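# Bend the rod into an arch between two sockets

## Task

Shape the rod into an arch that stands upright, with each of its two ends seated in a different socket of the board.

## Robot and tools

Robot: two six-joint arms, left_arm and right_arm, each with a two-finger parallel gripper. Nominal bases (scene frame): left_arm at (+0.002, +0.358, 0) m, right_arm at (-0.043, -0.293, 0) m, both almost unrotated (right yawed about -1 degree). A camera stand is fixed behind the arms. A loose object may get a brief push from outside now and then.

Frames. Scene frame: origin at table-top height midway between the two nominal bases, +z up, +x out over the table, +y toward left_arm. Arm names do not match left/right in images. Everything an arm reports (hand position, orientation, targets, velocities, its wrist camera pose) is in that arm's own base frame; fixed cameras and the table use the scene frame. The gripper's fingers point along its +z axis and separate along its y axis. end_effector_position is the point between the pads, roughly 1 cm short of the fingertips. Reported poses can be off by a few cm, more when stretched out.

execute_actions(actions, cameras). actions is a list of actions; each action is a table of up to 15 rows, one row per 1/30 s step; a shorter table repeats its final row to fill 15 steps. Each row is one list of 14 numbers, all in [-1, 1], covering both arms even if one is idle: left_arm dx, dy, dz, rx, ry, rz, opening, then right_arm in the same order. dx..rz are offsets, not poses: they are measured from that arm's Hand target as it was when the action began, along that arm's base axes, and every row counts from that same start (rows do not add up). Scale: 1.0 = 0.6 m for dx, dy, dz and 180 degrees for rotation; rx, ry, rz form one rotation vector turning about the Hand target point. A translation longer than 1.0 is cut down along its direction. Because each new action starts from the current Hand target, sending the same offset twice moves twice. Six zeros re-request the current Hand target. opening is absolute: +1 fully open (0.094 m), -1 closed; a 0 there is a real command, so resend the present opening to keep it. cameras: list of names, ["all"], or []; images come by default only when actions is empty.

move(target, speed, blend, opening_speed, grip_force, blocking, cameras). target: either one 14-number row or a list of up to 15 such rows, same layout and scale as above; every row is an offset from the Hand targets at the start of the move, not from the previous row. Paths are straight lines, all ending together, lasting 0.5 s to 10 s (cut off at 10 s). speed: m/s per arm path, 0.002 to 2.9, default 0.25 (rotation up to twice that in rad/s); one value or one per target. blend: corner rounding in m for a list, default 0 (stop at each point). opening_speed: rate of the opening command per second on the -1..1 scale, at least 0.2. grip_force: newtons per pad, 10 to 50, one value or one per arm; it persists; low values close slowly. blocking=false returns after about 0.5 s while the move continues. Moves do not avoid obstacles or the other arm. The result adds a move: line with the ending (done, off_target, moving, held, fault) and limits (paced = pose clipped, held = steps withheld). done means at rest within 10 mm and 2 degrees; neither done nor off_target tells you about contact.

wait(seconds 0 to 10): lets the scene run holding commands. stop(): brakes a running move. zoom_image(camera, region [x0, y0, x1, y1] in image pixels, at most 504 by 504): closer look at the newest image of cam_head_left, cam_head_right, cam_low, cam_left_wrist or cam_right_wrist (all 896x504). read_manual(section="licences") only returns licence texts. finished_scene(scene = current scene number) ends the scene irreversibly; the arch must stand on its own, with the robot not holding it.

Result lines: end_effector_position (m) and end_effector_quat_wxyz per arm; Hand target (last commanded pose after clipping, base for the next offsets); Tool commands; grip_measured (opening on the -1..1 scale; reads slightly wide when empty, slightly narrow when squeezing a hard part); Joint positions (last value = finger opening in m); Joint velocities (may say within noise or be omitted); joint torques (include arm weight, with offsets and noise; joints 1 to 3 wrap at 28 N m); step readings of position for action calls; MOTOR HOT at 75 C and OVER-TEMPERATURE FAULT at 90 C, which folds that arm away for the rest of the scene.

Behaviour: orientation commands are limited each step to 40 degrees from the measured one. Friction and gravity leave the gripper short, low or tilted, especially far out; small moves may not happen or go sideways. After each move check position and tilt and correct with an explicit offset. Avoid paths near an arm's own base (go around it) and wrist positions close to joint 1's axis.

Avoid: dropping the rod or releasing it while it moves, anything leaving the table, fast contacts with fixed or heavy things, hard or prolonged pushes (they also heat motors), targets far beyond a contact point, any bump between the two arms, grippers or wrist cameras, closing one gripper on the other's fingers, and loading an arm's camera cable. To release a push, command the target back past the gripper; to let go, command an opening well above grip_measured.

Each tool is called after ">>>" by a JSON object that holds its "api" and its "payload".

## Session

>>> {"api": "execute_actions", "payload": {"actions": []}}

Scene clock: 0.00 s.
left_arm: end_effector_position=(+0.4007, -0.0012, +0.0786) grip_measured=+1.000 end_effector_quat_wxyz=(+0.567, +0.009, +0.823, +0.032) | right_arm: end_effector_position=(+0.3757, -0.0351, +0.0611) grip_measured=+1.000 end_effector_quat_wxyz=(+0.540, +0.065, +0.837, -0.060)
Joint positions: left_arm=[-0.036 1.609 0.383 0.862 -0.076 0.039 0.094] | right_arm=[-0.025 1.57 0.313 0.83 0.148 0.034 0.094]
Joint velocities: within noise
Joint torques (N m): no reading
Heat: left arm: 31 °C; right arm: 31 °C.
Hand target: left_arm +0.4033, -0.0013, +0.0843; +0.573, +0.009, +0.819, +0.032 | right_arm +0.3776, -0.0351, +0.0644; +0.544, +0.065, +0.835, -0.060
Tool commands: left_gripper/opening=+1.0 right_gripper/opening=+1.0
camera_calibration:
cam_left_wrist: T_world_to_cam=[[0.0235404, -0.991578, -0.127355, 0.00277231], [-0.912975, 0.0305821, -0.406867, 0.401864], [0.407335, 0.125849, -0.904566, 0.0390306], [0, 0, 0, 1]] pos_world=[0.350928, -0.0144529, 0.199164]
cam_right_wrist: T_world_to_cam=[[-0.144437, -0.98948, 0.00825701, 0.0203374], [-0.924327, 0.131938, -0.358067, 0.376149], [0.35321, -0.0593502, -0.93366, 0.051231], [0, 0, 0, 1]] pos_world=[0.332527, -0.0264645, 0.182351]

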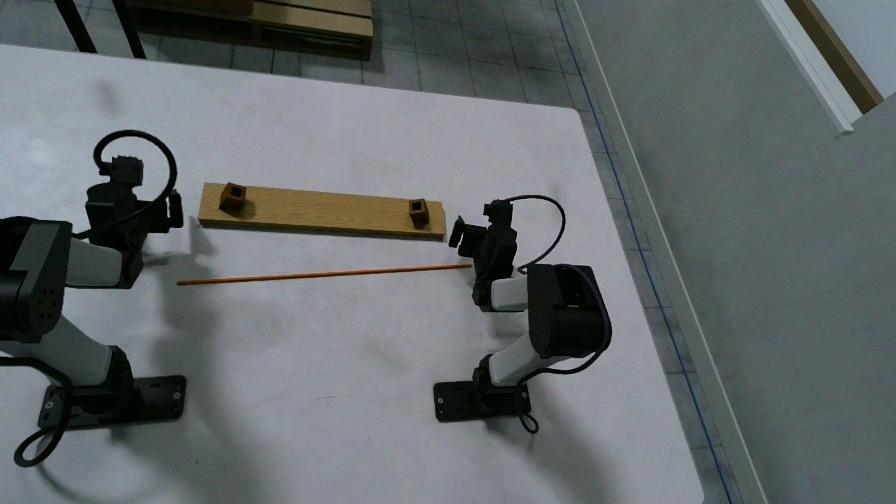

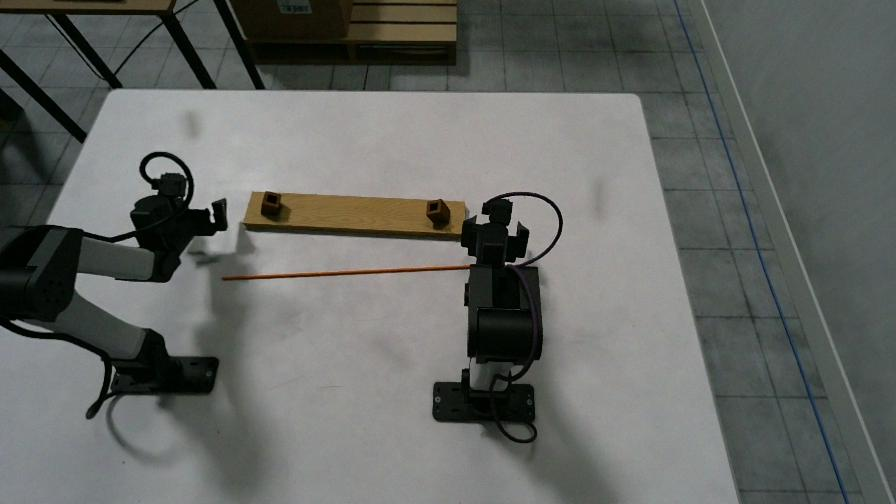

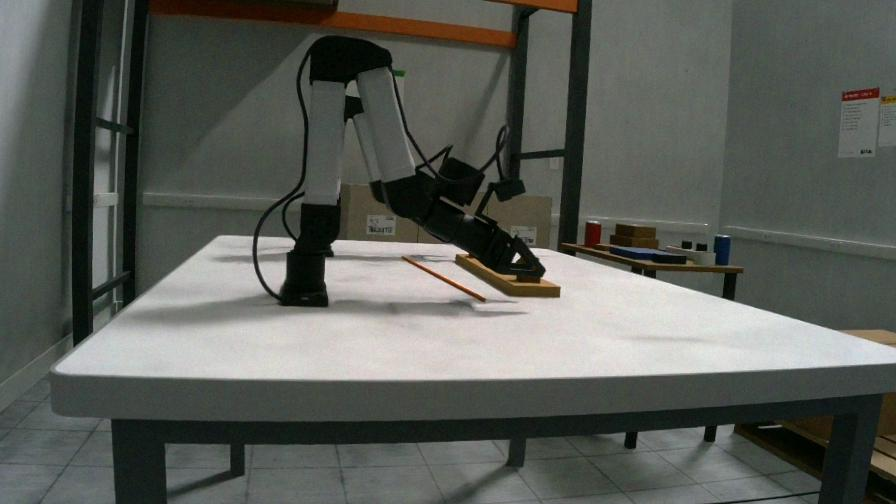

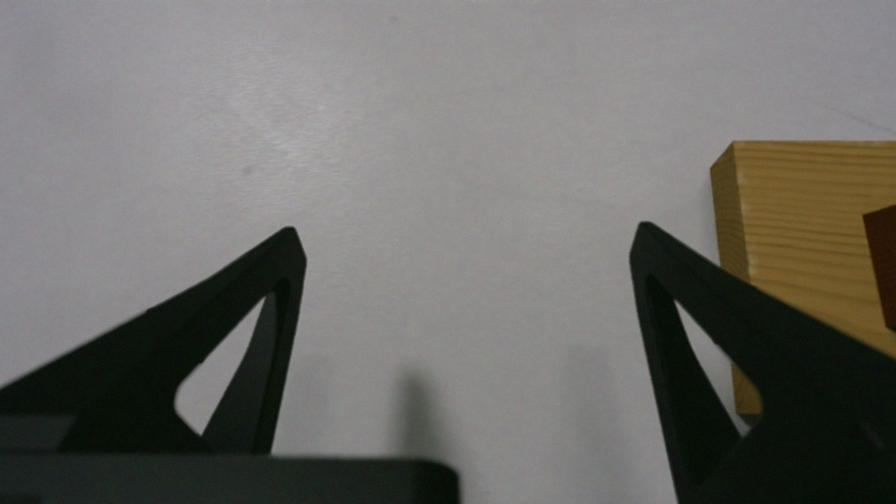

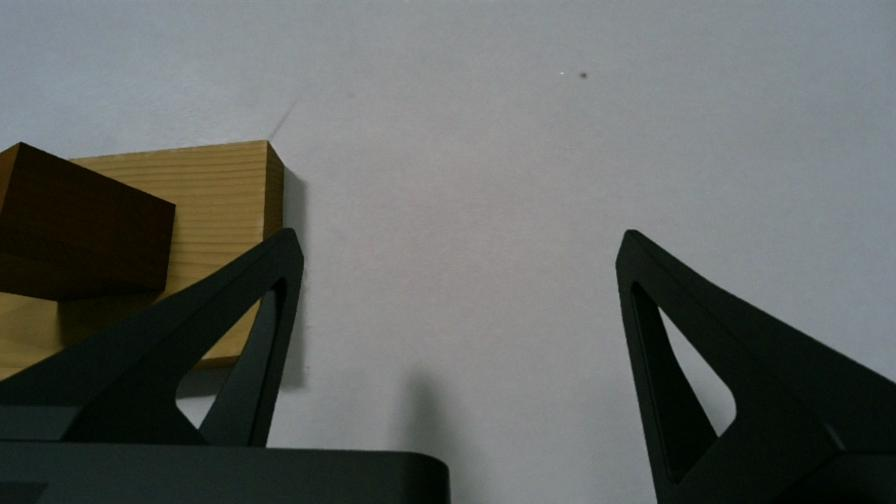

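>>> {"api": "move", "payload": {"target": [[-0.1,-0.05,0.17,0,0,0,1,-0.08,0.03,0.2,0,0,0,1],[-0.2438,-0.2562,0.0762,0.2806,0.3193,-0.4204,1,-0.1387,0.126,0.1093,-0.2773,0.3138,0.5063,1]], "blend": [0.03,0], "cameras": ["all"]}}

Scene clock: 12.87 s.
left_arm: end_effector_position=(+0.2591, -0.1558, +0.1269) grip_measured=+1.000 end_effector_quat_wxyz=(+0.012, +0.693, +0.721, -0.002) | right_arm: end_effector_position=(+0.2912, +0.0415, +0.1278) grip_measured=+1.000 end_effector_quat_wxyz=(-0.006, +0.736, -0.677, -0.004)
Joint positions: left_arm=[-0.536 1.663 1.417 -1.301 0.009 0.994 0.094] | right_arm=[0.133 1.65 1.406 -1.323 -0.014 -1.521 0.094]
Joint torques (N m): left_arm=[-0.69 -7.53 8.58 0.09 0.02 0.21] | right_arm=[-0.02 -4.1 7.02 0.08 0.01 -0.09]
Heat: left arm: 33 °C; right arm: 33 °C.
Hand target: left_arm +0.2570, -0.1550, +0.1301; +0.000, +0.701, +0.713, +0.000 | right_arm +0.2944, +0.0405, +0.1300; +0.001, +0.740, -0.672, +0.000
Off the commanded pose: left_arm 0.004 m, 2 deg | right_arm 0.004 m, 1 deg.
move: done
camera_calibration:
cam_left_wrist: T_world_to_cam=[[-0.998999, 0.0182021, -0.0408505, 0.270307], [-0.0151683, 0.721382, 0.692371, 0.0323998], [0.0420714, 0.692298, -0.720384, 0.31936], [0, 0, 0, 1]] pos_world=[0.257092, -0.249385, 0.218671]
cam_right_wrist: T_world_to_cam=[[0.996668, 0.0749382, -0.0321904, -0.28795], [0.0762295, -0.71557, 0.69437, -0.0789578], [0.0290004, -0.69451, -0.718898, 0.241179], [0, 0, 0, 1]] pos_world=[0.286015, 0.13258, 0.21894]

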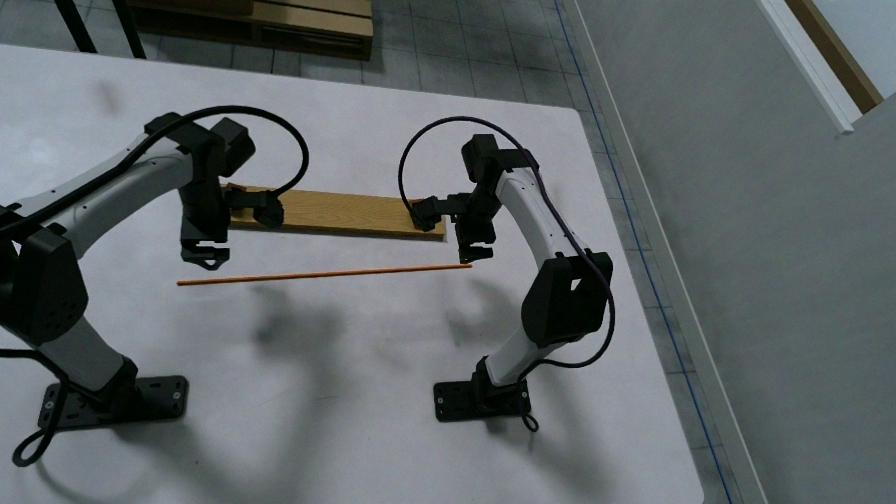

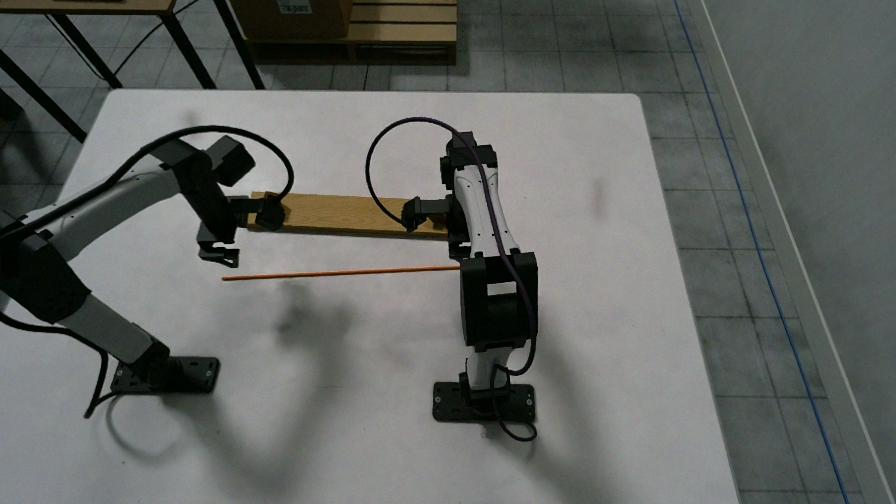

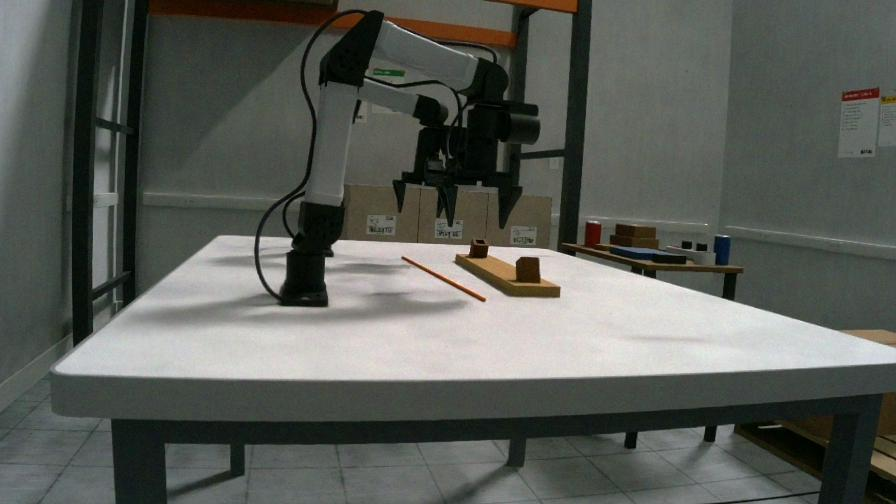

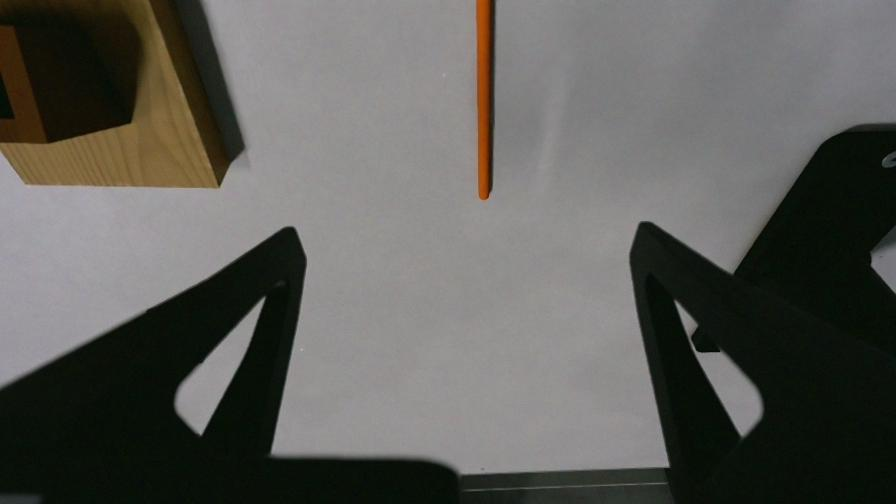

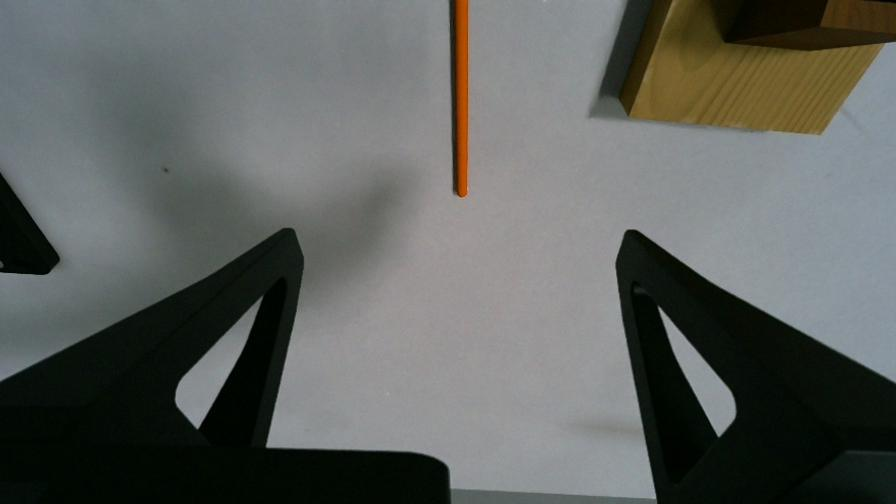

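>>> {"api": "move", "payload": {"target": [-0.0117,-0.0092,-0.17,0,0,0,0.2,0,0.0083,-0.17,0,0,0.005,0.2], "speed": 0.15, "cameras": ["cam_low","cam_left_wrist","cam_right_wrist"]}}

Scene clock: 17.63 s.
left_arm: end_effector_position=(+0.2519, -0.1606, +0.0317) grip_measured=+0.202 end_effector_quat_wxyz=(+0.006, +0.702, +0.712, -0.002) | right_arm: end_effector_position=(+0.2945, +0.0462, +0.0338) grip_measured=+0.203 end_effector_quat_wxyz=(-0.006, +0.741, -0.671, -0.003)
Joint positions: left_arm=[-0.563 1.731 1.107 -0.936 0.007 0.993 0.056] | right_arm=[0.149 1.73 1.115 -0.95 -0.012 -1.521 0.057]
Joint torques (N m): left_arm=[-0.79 -8.14 5.55 0.51 0.03 -0.04] | right_arm=[0.09 -4.62 4.11 0.37 0 -0.05]
Heat: left arm: 34 °C; right arm: 32 °C.
Hand target: left_arm +0.2500, -0.1605, +0.0281; +0.000, +0.701, +0.713, +0.001 | right_arm +0.2944, +0.0455, +0.0280; +0.000, +0.745, -0.667, +0.000
Off the commanded pose: left_arm 0.004 m, 1 deg | right_arm 0.006 m, 1 deg.
move: done
camera_calibration:
cam_left_wrist: T_world_to_cam=[[-0.998537, 0.0443039, -0.0309979, 0.263066], [0.0101104, 0.716151, 0.697873, 0.0942669], [0.0531176, 0.696538, -0.715551, 0.252244], [0, 0, 0, 1]] pos_world=[0.24833, -0.254862, 0.122862]
cam_right_wrist: T_world_to_cam=[[0.995438, 0.0905263, -0.030149, -0.29501], [0.0859428, -0.713428, 0.695439, -0.0134697], [0.0414463, -0.694857, -0.717953, 0.173086], [0, 0, 0, 1]] pos_world=[0.287648, 0.137367, 0.124741]
Images, in order (width x height): cam_low 896x504, cam_left_wrist 896x504, cam_right_wrist 896x504.

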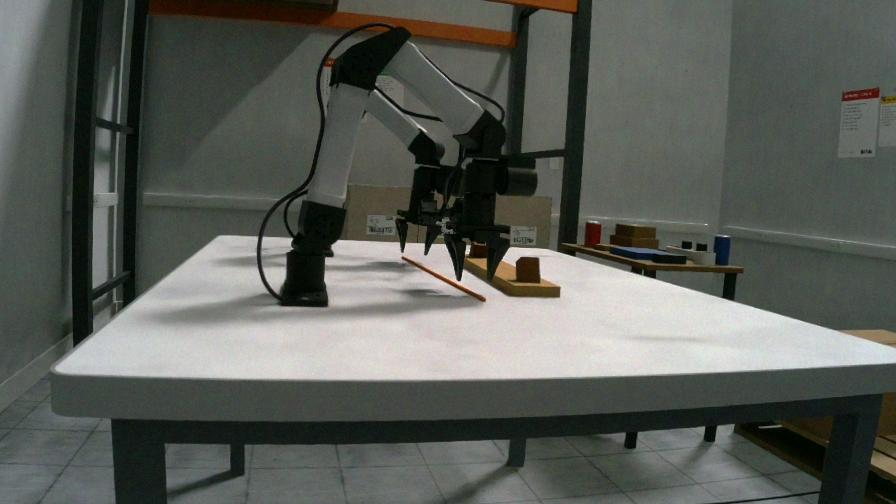

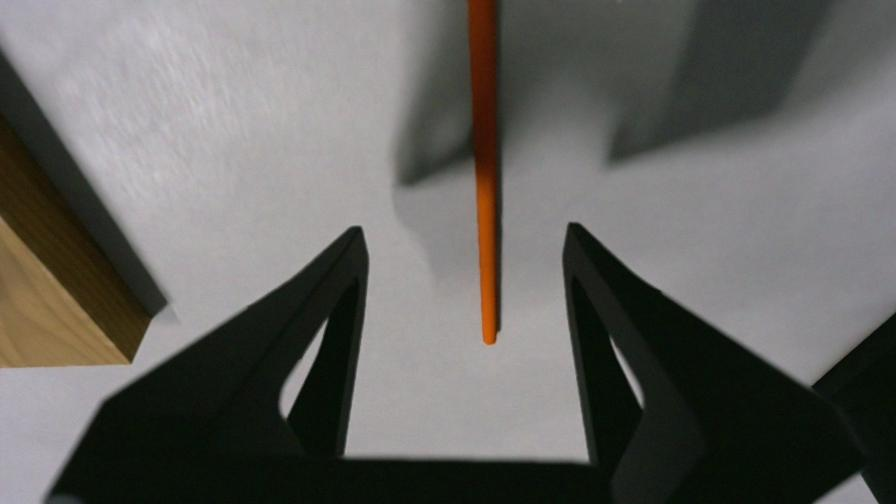

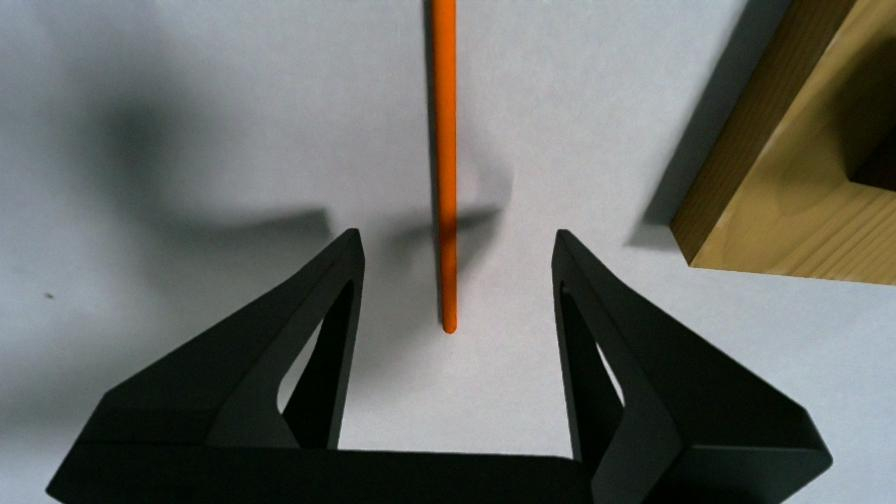

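>>> {"api": "move", "payload": {"target": [-0.01,0,-0.029,0,0,0,-0.4,-0.007,0.001,-0.039,0,0,0.003,-0.4], "speed": 0.08, "cameras": ["cam_low","cam_left_wrist","cam_right_wrist"]}}

>>> {"api": "zoom_image", "payload": {"camera": "cam_low", "region": [390, 200, 540, 310]}}

Scene clock: 21.50 s.
left_arm: end_effector_position=(+0.2470, -0.1612, +0.0157) grip_measured=-0.398 end_effector_quat_wxyz=(+0.008, +0.702, +0.712, -0.002) | right_arm: end_effector_position=(+0.2913, +0.0469, +0.0110) grip_measured=-0.397 end_effector_quat_wxyz=(-0.007, +0.744, -0.668, -0.002)
Joint positions: left_arm=[-0.574 1.739 1.047 -0.863 0.007 0.982 0.028] | right_arm=[0.152 1.753 1.044 -0.852 -0.012 -1.525 0.028]
Joint torques (N m): left_arm=[-0.8 -7.75 5.19 0.53 0.04 -0.05] | right_arm=[0.12 -4.48 3.82 0.38 -0.01 -0.07]
Heat: left arm: 34 °C; right arm: 32 °C.
Hand target: left_arm +0.2441, -0.1605, +0.0107; +0.000, +0.701, +0.713, +0.001 | right_arm +0.2901, +0.0461, +0.0046; +0.000, +0.749, -0.663, +0.000
Off the commanded pose: left_arm 0.006 m, 1 deg | right_arm 0.006 m, 1 deg.
move: done
camera_calibration:
cam_left_wrist: T_world_to_cam=[[-0.998398, 0.0442298, -0.0352737, 0.257805], [0.00720106, 0.717792, 0.69622, 0.106934], [0.0561128, 0.694851, -0.716961, 0.240486], [0, 0, 0, 1]] pos_world=[0.243128, -0.255261, 0.107063]
cam_right_wrist: T_world_to_cam=[[0.994729, 0.0988061, -0.0274191, -0.292809], [0.0899865, -0.712958, 0.695409, 0.00196355], [0.049162, -0.694211, -0.718091, 0.155039], [0, 0, 0, 1]] pos_world=[0.283467, 0.137961, 0.101938]
Images, in order (width x height): cam_low 896x504, cam_left_wrist 896x504, cam_right_wrist 896x504.

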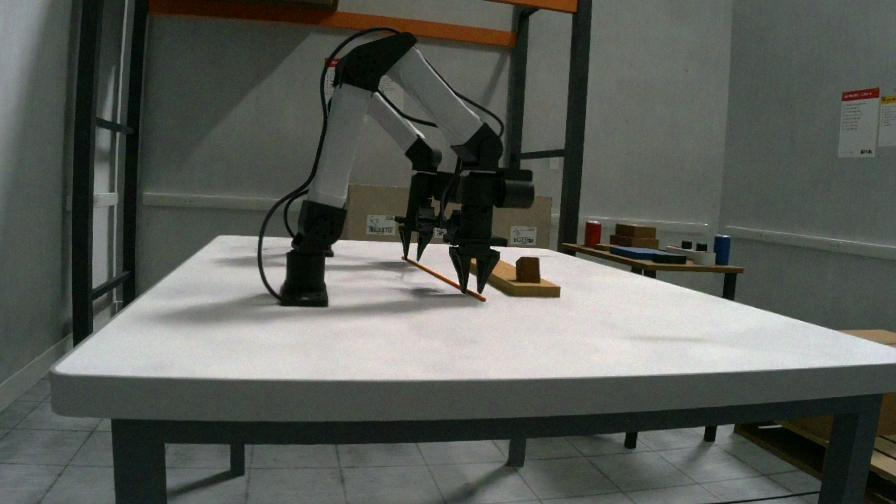

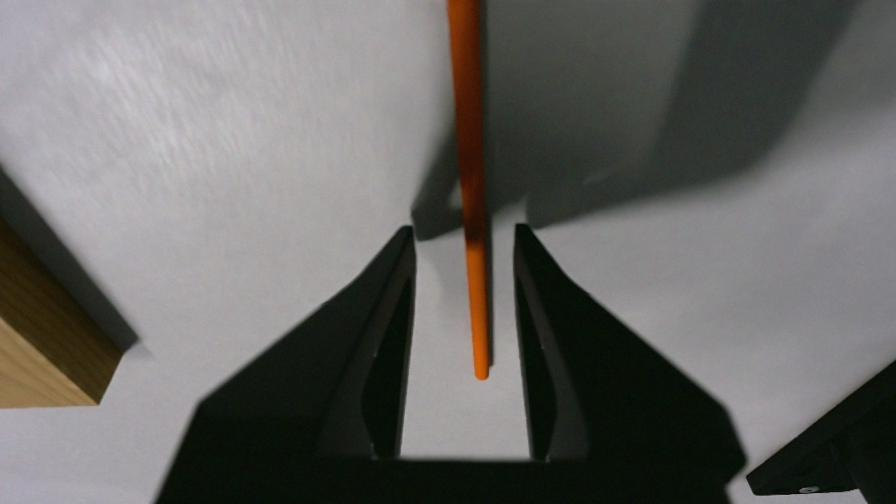

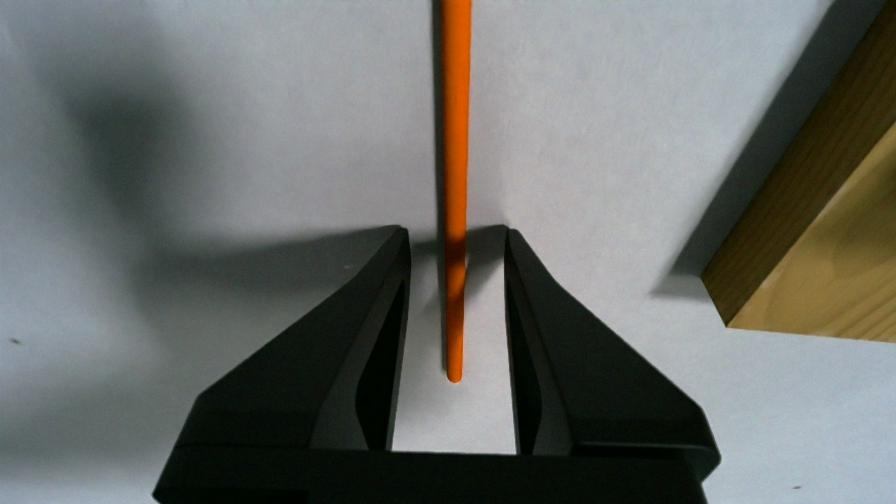

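Scaled by 3.360 from the camera's 896x504 image, which has a finer 1280x720 frame.

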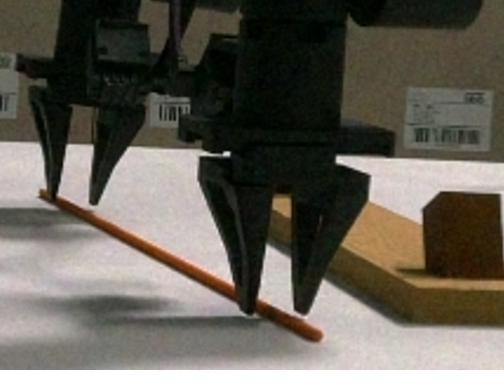

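>>> {"api": "move", "payload": {"target": [-0.001,0,-0.006,0,0,0,-0.4,0,0,-0.001,0,0,0,-0.4], "speed": 0.08}}

>>> {"api": "move", "payload": {"target": [0,0,0,0,0,0,-1,0,0,0,0,0,0,-1], "opening_speed": 0.3, "cameras": ["cam_low","cam_left_wrist","cam_right_wrist"]}}

Scene clock: 24.00 s.
left_arm: end_effector_position=(+0.2474, -0.1614, +0.0137) grip_measured=-0.398 end_effector_quat_wxyz=(+0.011, +0.702, +0.712, -0.001) | right_arm: end_effector_position=(+0.2919, +0.0470, +0.0110) grip_measured=-0.397 end_effector_quat_wxyz=(-0.008, +0.744, -0.668, -0.001)
Joint positions: left_arm=[-0.574 1.738 1.038 -0.848 0.007 0.981 0.028] | right_arm=[0.152 1.753 1.044 -0.85 -0.012 -1.525 0.028]
Joint torques (N m): left_arm=[-0.91 -7.25 5.07 0.56 0.04 -0.04] | right_arm=[0.12 -4.4 3.73 0.4 0 -0.06]
Heat: left arm: 35 °C; right arm: 32 °C.
Hand target: left_arm +0.2435, -0.1605, +0.0072; +0.001, +0.701, +0.713, +0.001 | right_arm +0.2901, +0.0461, +0.0040; +0.000, +0.749, -0.663, +0.000
Off the commanded pose: left_arm 0.008 m, 1 deg | right_arm 0.007 m, 1 deg.
move: done

Scene clock: 26.20 s.
left_arm: end_effector_position=(+0.2477, -0.1615, +0.0158) grip_measured=-0.996 end_effector_quat_wxyz=(+0.013, +0.701, +0.713, -0.001) | right_arm: end_effector_position=(+0.2920, +0.0469, +0.0110) grip_measured=-0.916 end_effector_quat_wxyz=(-0.008, +0.744, -0.668, -0.001)
Joint positions: left_arm=[-0.574 1.733 1.041 -0.854 0.007 0.98 0] | right_arm=[0.152 1.753 1.044 -0.849 -0.012 -1.526 0.004]
Joint torques (N m): left_arm=[-0.91 -6.76 4.86 0.62 0.04 -0.03] | right_arm=[0.1 -4.41 3.74 0.4 0 -0.06]
Heat: left arm: 35 °C; right arm: 32 °C.
Hand target: left_arm +0.2435, -0.1605, +0.0071; +0.000, +0.701, +0.713, +0.000 | right_arm +0.2901, +0.0460, +0.0040; +0.001, +0.749, -0.663, +0.000
Off the commanded pose: left_arm 0.010 m, 1 deg | right_arm 0.007 m, 1 deg.
move: done
camera_calibration:
cam_left_wrist: T_world_to_cam=[[-0.998186, 0.0421433, -0.0429896, 0.258166], [0.000590392, 0.72092, 0.693018, 0.109261], [0.0601982, 0.691736, -0.719637, 0.239271], [0, 0, 0, 1]] pos_world=[0.243229, -0.255161, 0.107567]
cam_right_wrist: T_world_to_cam=[[0.994766, 0.0992316, -0.0243712, -0.293591], [0.0881636, -0.712966, 0.695634, 0.00242431], [0.051653, -0.694141, -0.717983, 0.15429], [0, 0, 0, 1]] pos_world=[0.283871, 0.137961, 0.101936]
Images, in order (width x height): cam_low 896x504, cam_left_wrist 896x504, cam_right_wrist 896x504.

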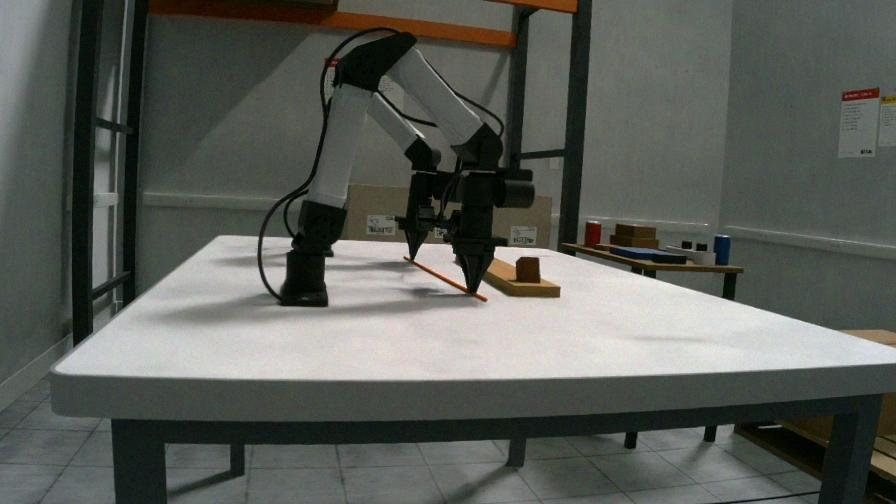

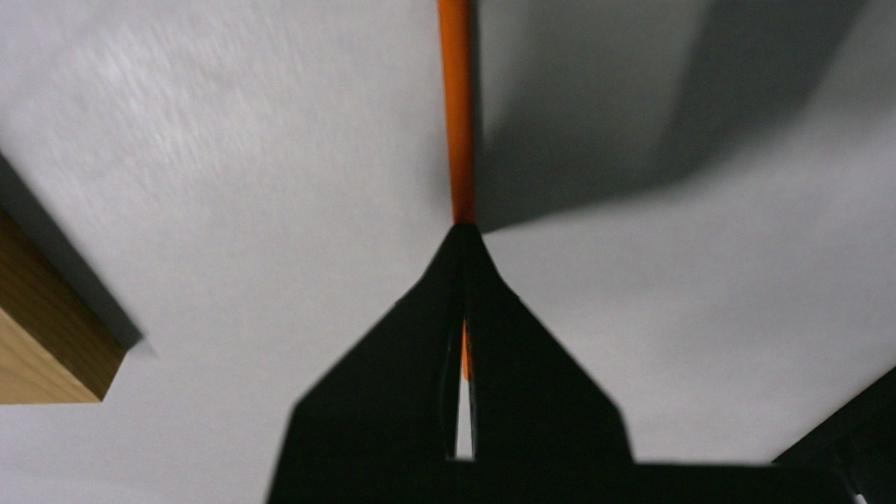

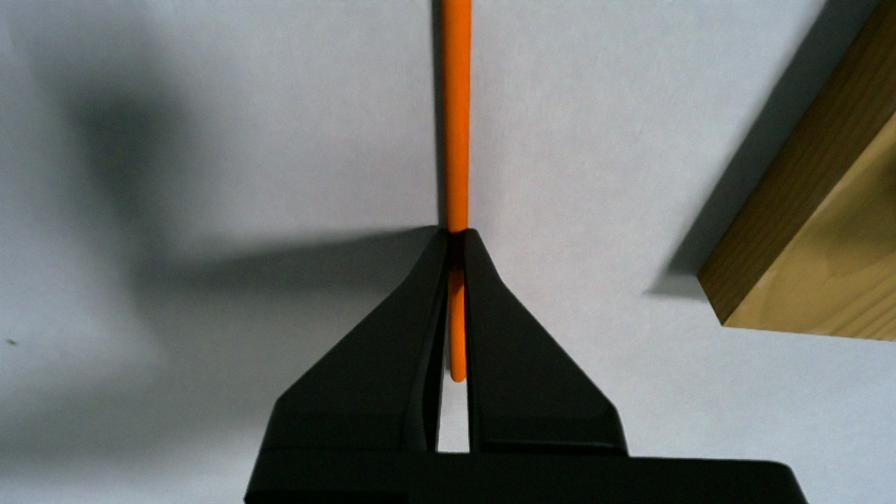

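>>> {"api": "move", "payload": {"target": [0,0,0,0,0,0,-0.4,0,0,0,0,0,0,-1], "speed": 0.08}}

>>> {"api": "move", "payload": {"target": [-0.003,0,-0.01,0,0,0,-0.4,0,0,0,0,0,0,-1], "speed": 0.08, "cameras": ["cam_low","cam_left_wrist"]}}

Scene clock: 28.53 s.
left_arm: end_effector_position=(+0.2468, -0.1609, +0.0122) grip_measured=-0.402 end_effector_quat_wxyz=(+0.009, +0.701, +0.713, -0.001) | right_arm: end_effector_position=(+0.2920, +0.0469, +0.0110) grip_measured=-0.917 end_effector_quat_wxyz=(-0.008, +0.744, -0.668, -0.001)
Joint positions: left_arm=[-0.574 1.743 1.037 -0.848 0.006 0.98 0.028] | right_arm=[0.152 1.753 1.044 -0.849 -0.012 -1.526 0.004]
Joint torques (N m): left_arm=[-0.88 -7.73 5.14 0.53 0.04 -0.03] | right_arm=[0.12 -4.4 3.74 0.4 0 -0.06]
Heat: left arm: 35 °C; right arm: 31 °C.
Hand target: left_arm +0.2435, -0.1605, +0.0071; +0.000, +0.701, +0.713, +0.001 | right_arm +0.2901, +0.0460, +0.0040; +0.001, +0.749, -0.663, +0.000
Off the commanded pose: left_arm 0.006 m, 1 deg | right_arm 0.007 m, 1 deg.
move: done

Scene clock: 29.23 s.
left_arm: end_effector_position=(+0.2471, -0.1614, +0.0114) grip_measured=-0.402 end_effector_quat_wxyz=(+0.010, +0.701, +0.713, +0.001) | right_arm: end_effector_position=(+0.2920, +0.0469, +0.0110) grip_measured=-0.917 end_effector_quat_wxyz=(-0.008, +0.744, -0.668, -0.001)
Joint positions: left_arm=[-0.577 1.743 1.033 -0.841 0.002 0.977 0.028] | right_arm=[0.152 1.753 1.044 -0.849 -0.012 -1.526 0.004]
Joint torques (N m): left_arm=[-0.9 -7.16 3.82 0.76 0.09 -0.03] | right_arm=[0.1 -4.42 3.74 0.4 -0.01 -0.06]
Heat: left arm: 35 °C; right arm: 31 °C.
Hand target: left_arm +0.2417, -0.1605, +0.0011; +0.000, +0.701, +0.713, +0.000 | right_arm +0.2901, +0.0460, +0.0040; +0.001, +0.749, -0.663, +0.000
Off the commanded pose: left_arm 0.012 m, 1 deg | right_arm 0.007 m, 1 deg.
move: off_target (left_arm)
camera_calibration:
cam_left_wrist: T_world_to_cam=[[-0.998244, 0.0427305, -0.0410253, 0.257435], [0.0019952, 0.716428, 0.697658, 0.111134], [0.0592029, 0.696351, -0.715255, 0.237012], [0, 0, 0, 1]] pos_world=[0.242729, -0.255663, 0.102552]
Images, in order (width x height): cam_low 896x504, cam_left_wrist 896x504.

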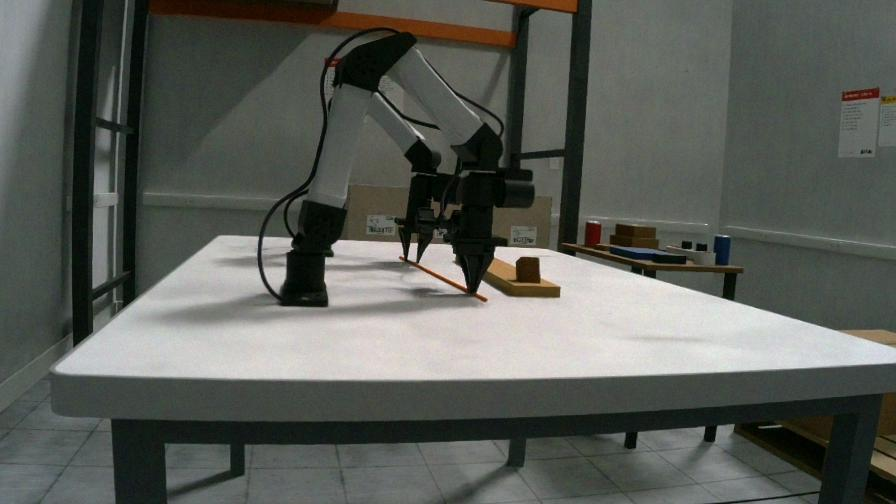

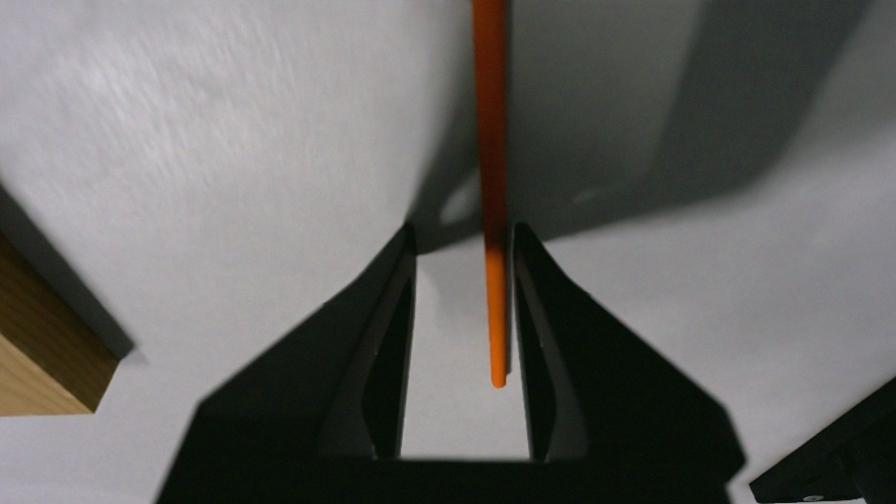

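>>> {"api": "move", "payload": {"target": [0,0,0,0,0,0,-1,0,0,0,0,0,0,-1], "opening_speed": 0.3, "cameras": ["cam_low","cam_left_wrist"]}}

Scene clock: 32.23 s.
left_arm: end_effector_position=(+0.2544, -0.1624, +0.0113) grip_measured=-0.918 end_effector_quat_wxyz=(+0.022, +0.701, +0.713, +0.013) | right_arm: end_effector_position=(+0.2920, +0.0469, +0.0110) grip_measured=-0.917 end_effector_quat_wxyz=(-0.008, +0.744, -0.668, -0.001)
Joint positions: left_arm=[-0.578 1.743 1.032 -0.812 -0.017 0.976 0.004] | right_arm=[0.152 1.753 1.044 -0.849 -0.012 -1.526 0.004]
Joint torques (N m): left_arm=[-0.87 -7.21 4.05 0.48 0.26 -0.03] | right_arm=[0.12 -4.41 3.73 0.4 0 -0.06]
Heat: left arm: 34 °C; right arm: 32 °C.
Hand target: left_arm +0.2416, -0.1606, +0.0011; +0.000, +0.701, +0.713, +0.001 | right_arm +0.2901, +0.0461, +0.0040; +0.001, +0.749, -0.663, +0.000
Off the commanded pose: left_arm 0.016 m, 3 deg | right_arm 0.007 m, 1 deg.
move: off_target (left_arm)
camera_calibration:
cam_left_wrist: T_world_to_cam=[[-0.996386, 0.0409405, -0.0744199, 0.264341], [-0.0226768, 0.716144, 0.697584, 0.11811], [0.0818548, 0.696751, -0.712627, 0.231445], [0, 0, 0, 1]] pos_world=[0.247119, -0.256665, 0.102215]
Images, in order (width x height): cam_low 896x504, cam_left_wrist 896x504.

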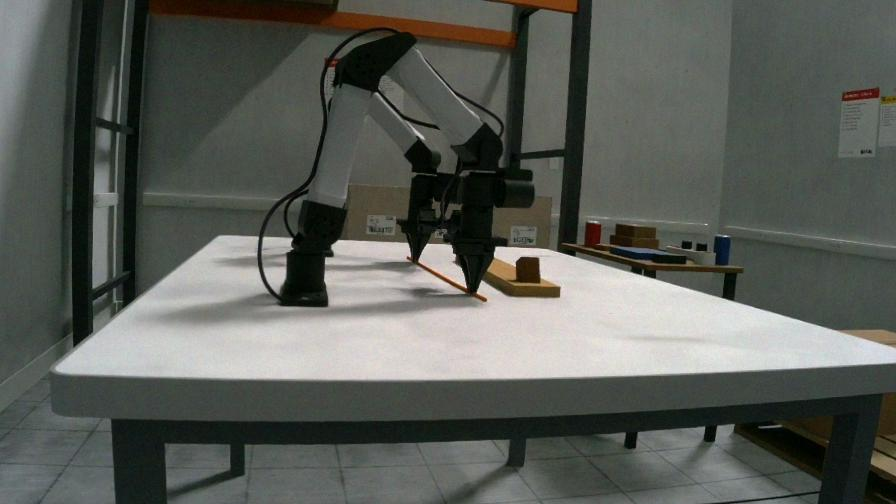

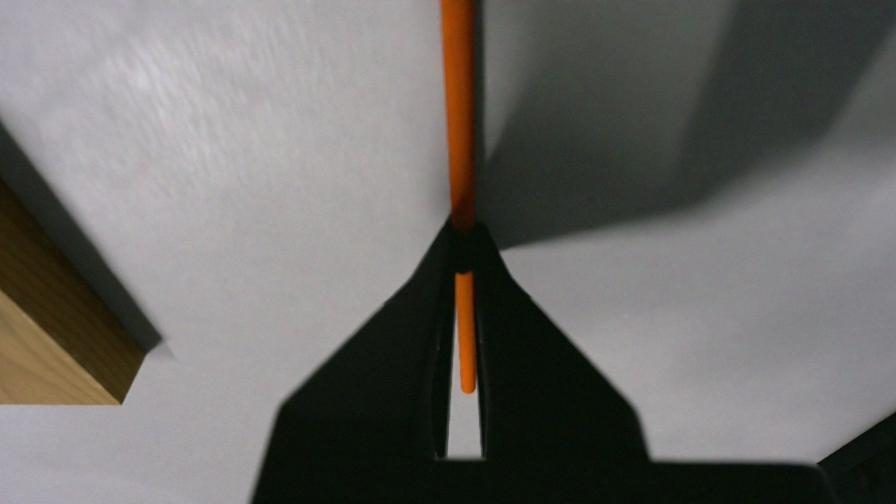

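>>> {"api": "move", "payload": {"target": [[0,0,0.2,0,0,0,-1,0.0,0,0.2,0,0,0,-1],[0,0,0.41,0,0,0,-1,0,0,0.405,0,0,0,-1],[0.2918,0.0177,0.41,-0.0051,-0.4168,-0.0284,-1,0.2095,0.0375,0.405,0.0199,-0.4164,-0.0284,-1]], "speed": 0.15, "cameras": ["all"]}}

Scene clock: 44.60 s.
left_arm: end_effector_position=(+0.4132, -0.1526, +0.2471) grip_measured=-0.919 end_effector_quat_wxyz=(+0.438, +0.590, +0.536, +0.416) | right_arm: end_effector_position=(+0.4149, +0.0680, +0.2542) grip_measured=-0.993 end_effector_quat_wxyz=(-0.431, +0.563, -0.556, +0.434)
Joint positions: left_arm=[-0.518 1.368 0.905 0.16 -0.427 1.463 0.004] | right_arm=[0.268 1.248 0.822 0.162 0.256 -1.512 0]
Joint torques (N m): left_arm=[0.69 -6.11 7.25 2.92 -0.04 0.06] | right_arm=[0.12 -2.51 5.24 2.21 0.11 0.04]
Heat: left arm: 35 °C; right arm: 32 °C.
Hand target: left_arm +0.4167, -0.1499, +0.2471; +0.440, +0.585, +0.536, +0.422 | right_arm +0.4158, +0.0685, +0.2469; -0.425, +0.566, -0.557, +0.436
Off the commanded pose: left_arm 0.004 m, 1 deg | right_arm 0.007 m, 1 deg.
move: done
camera_calibration:
cam_left_wrist: T_world_to_cam=[[-0.239583, 0.0978655, -0.965931, 0.356064], [-0.615649, 0.753985, 0.229093, 0.316808], [0.750717, 0.649561, -0.120391, -0.0502619], [0, 0, 0, 1]] pos_world=[0.318082, -0.241067, 0.265304]
cam_right_wrist: T_world_to_cam=[[0.286096, 0.00188166, 0.958199, -0.36109], [-0.673286, -0.711133, 0.202424, 0.278584], [0.681788, -0.703055, -0.202186, -0.054703], [0, 0, 0, 1]] pos_world=[0.328169, 0.16033, 0.278544]

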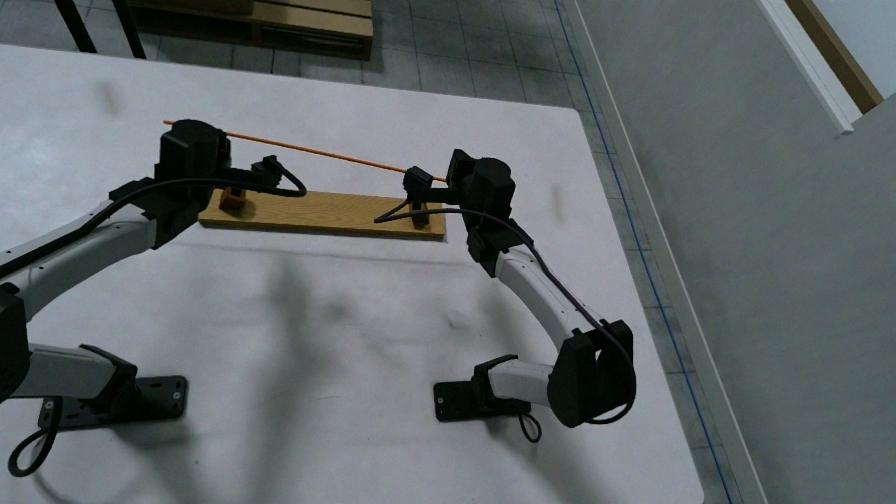

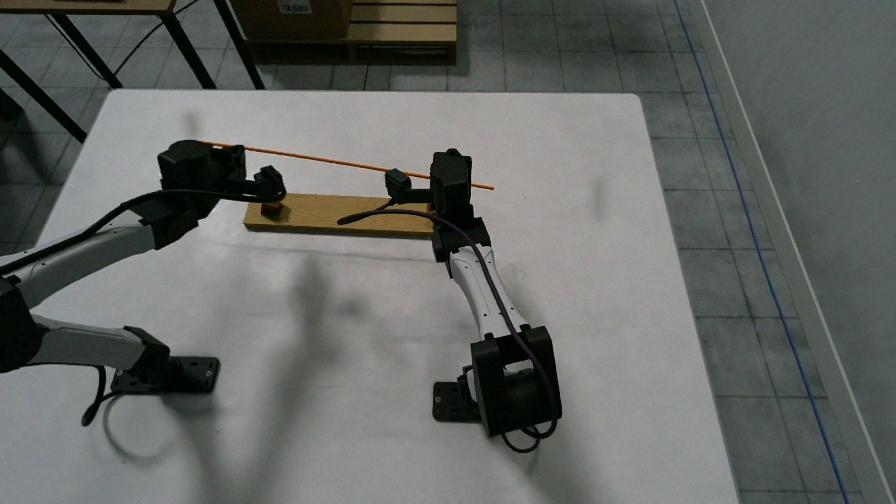

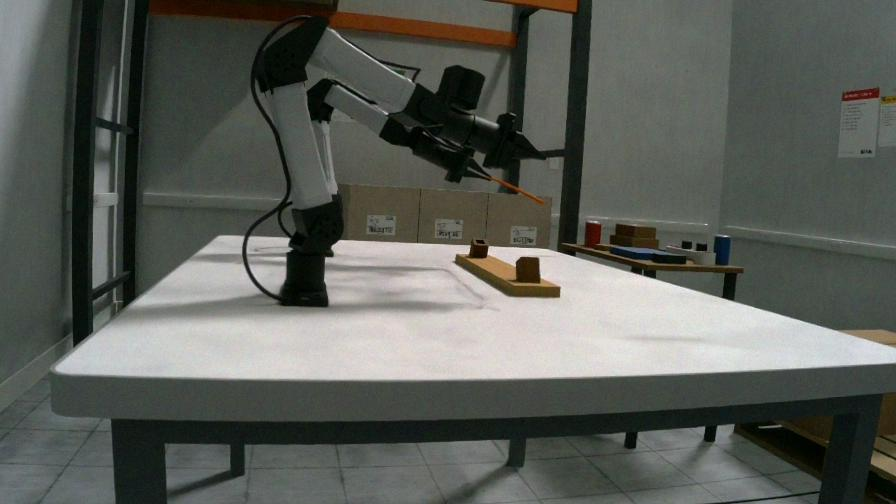

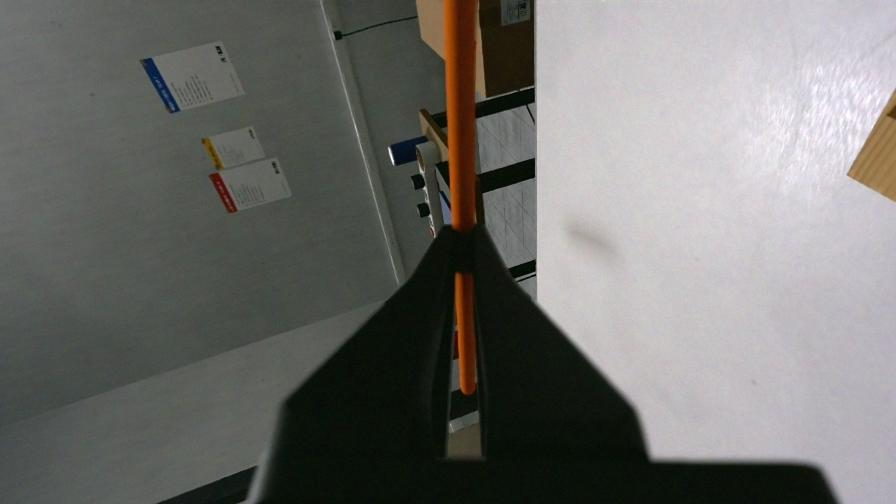

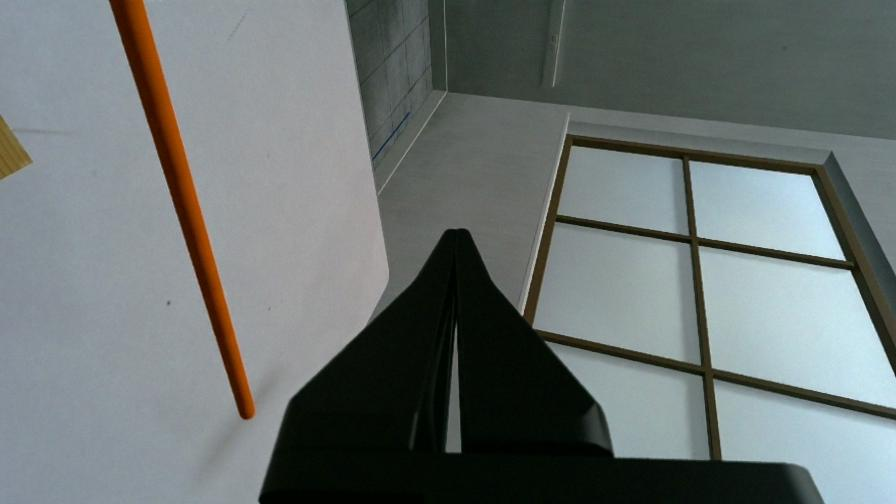

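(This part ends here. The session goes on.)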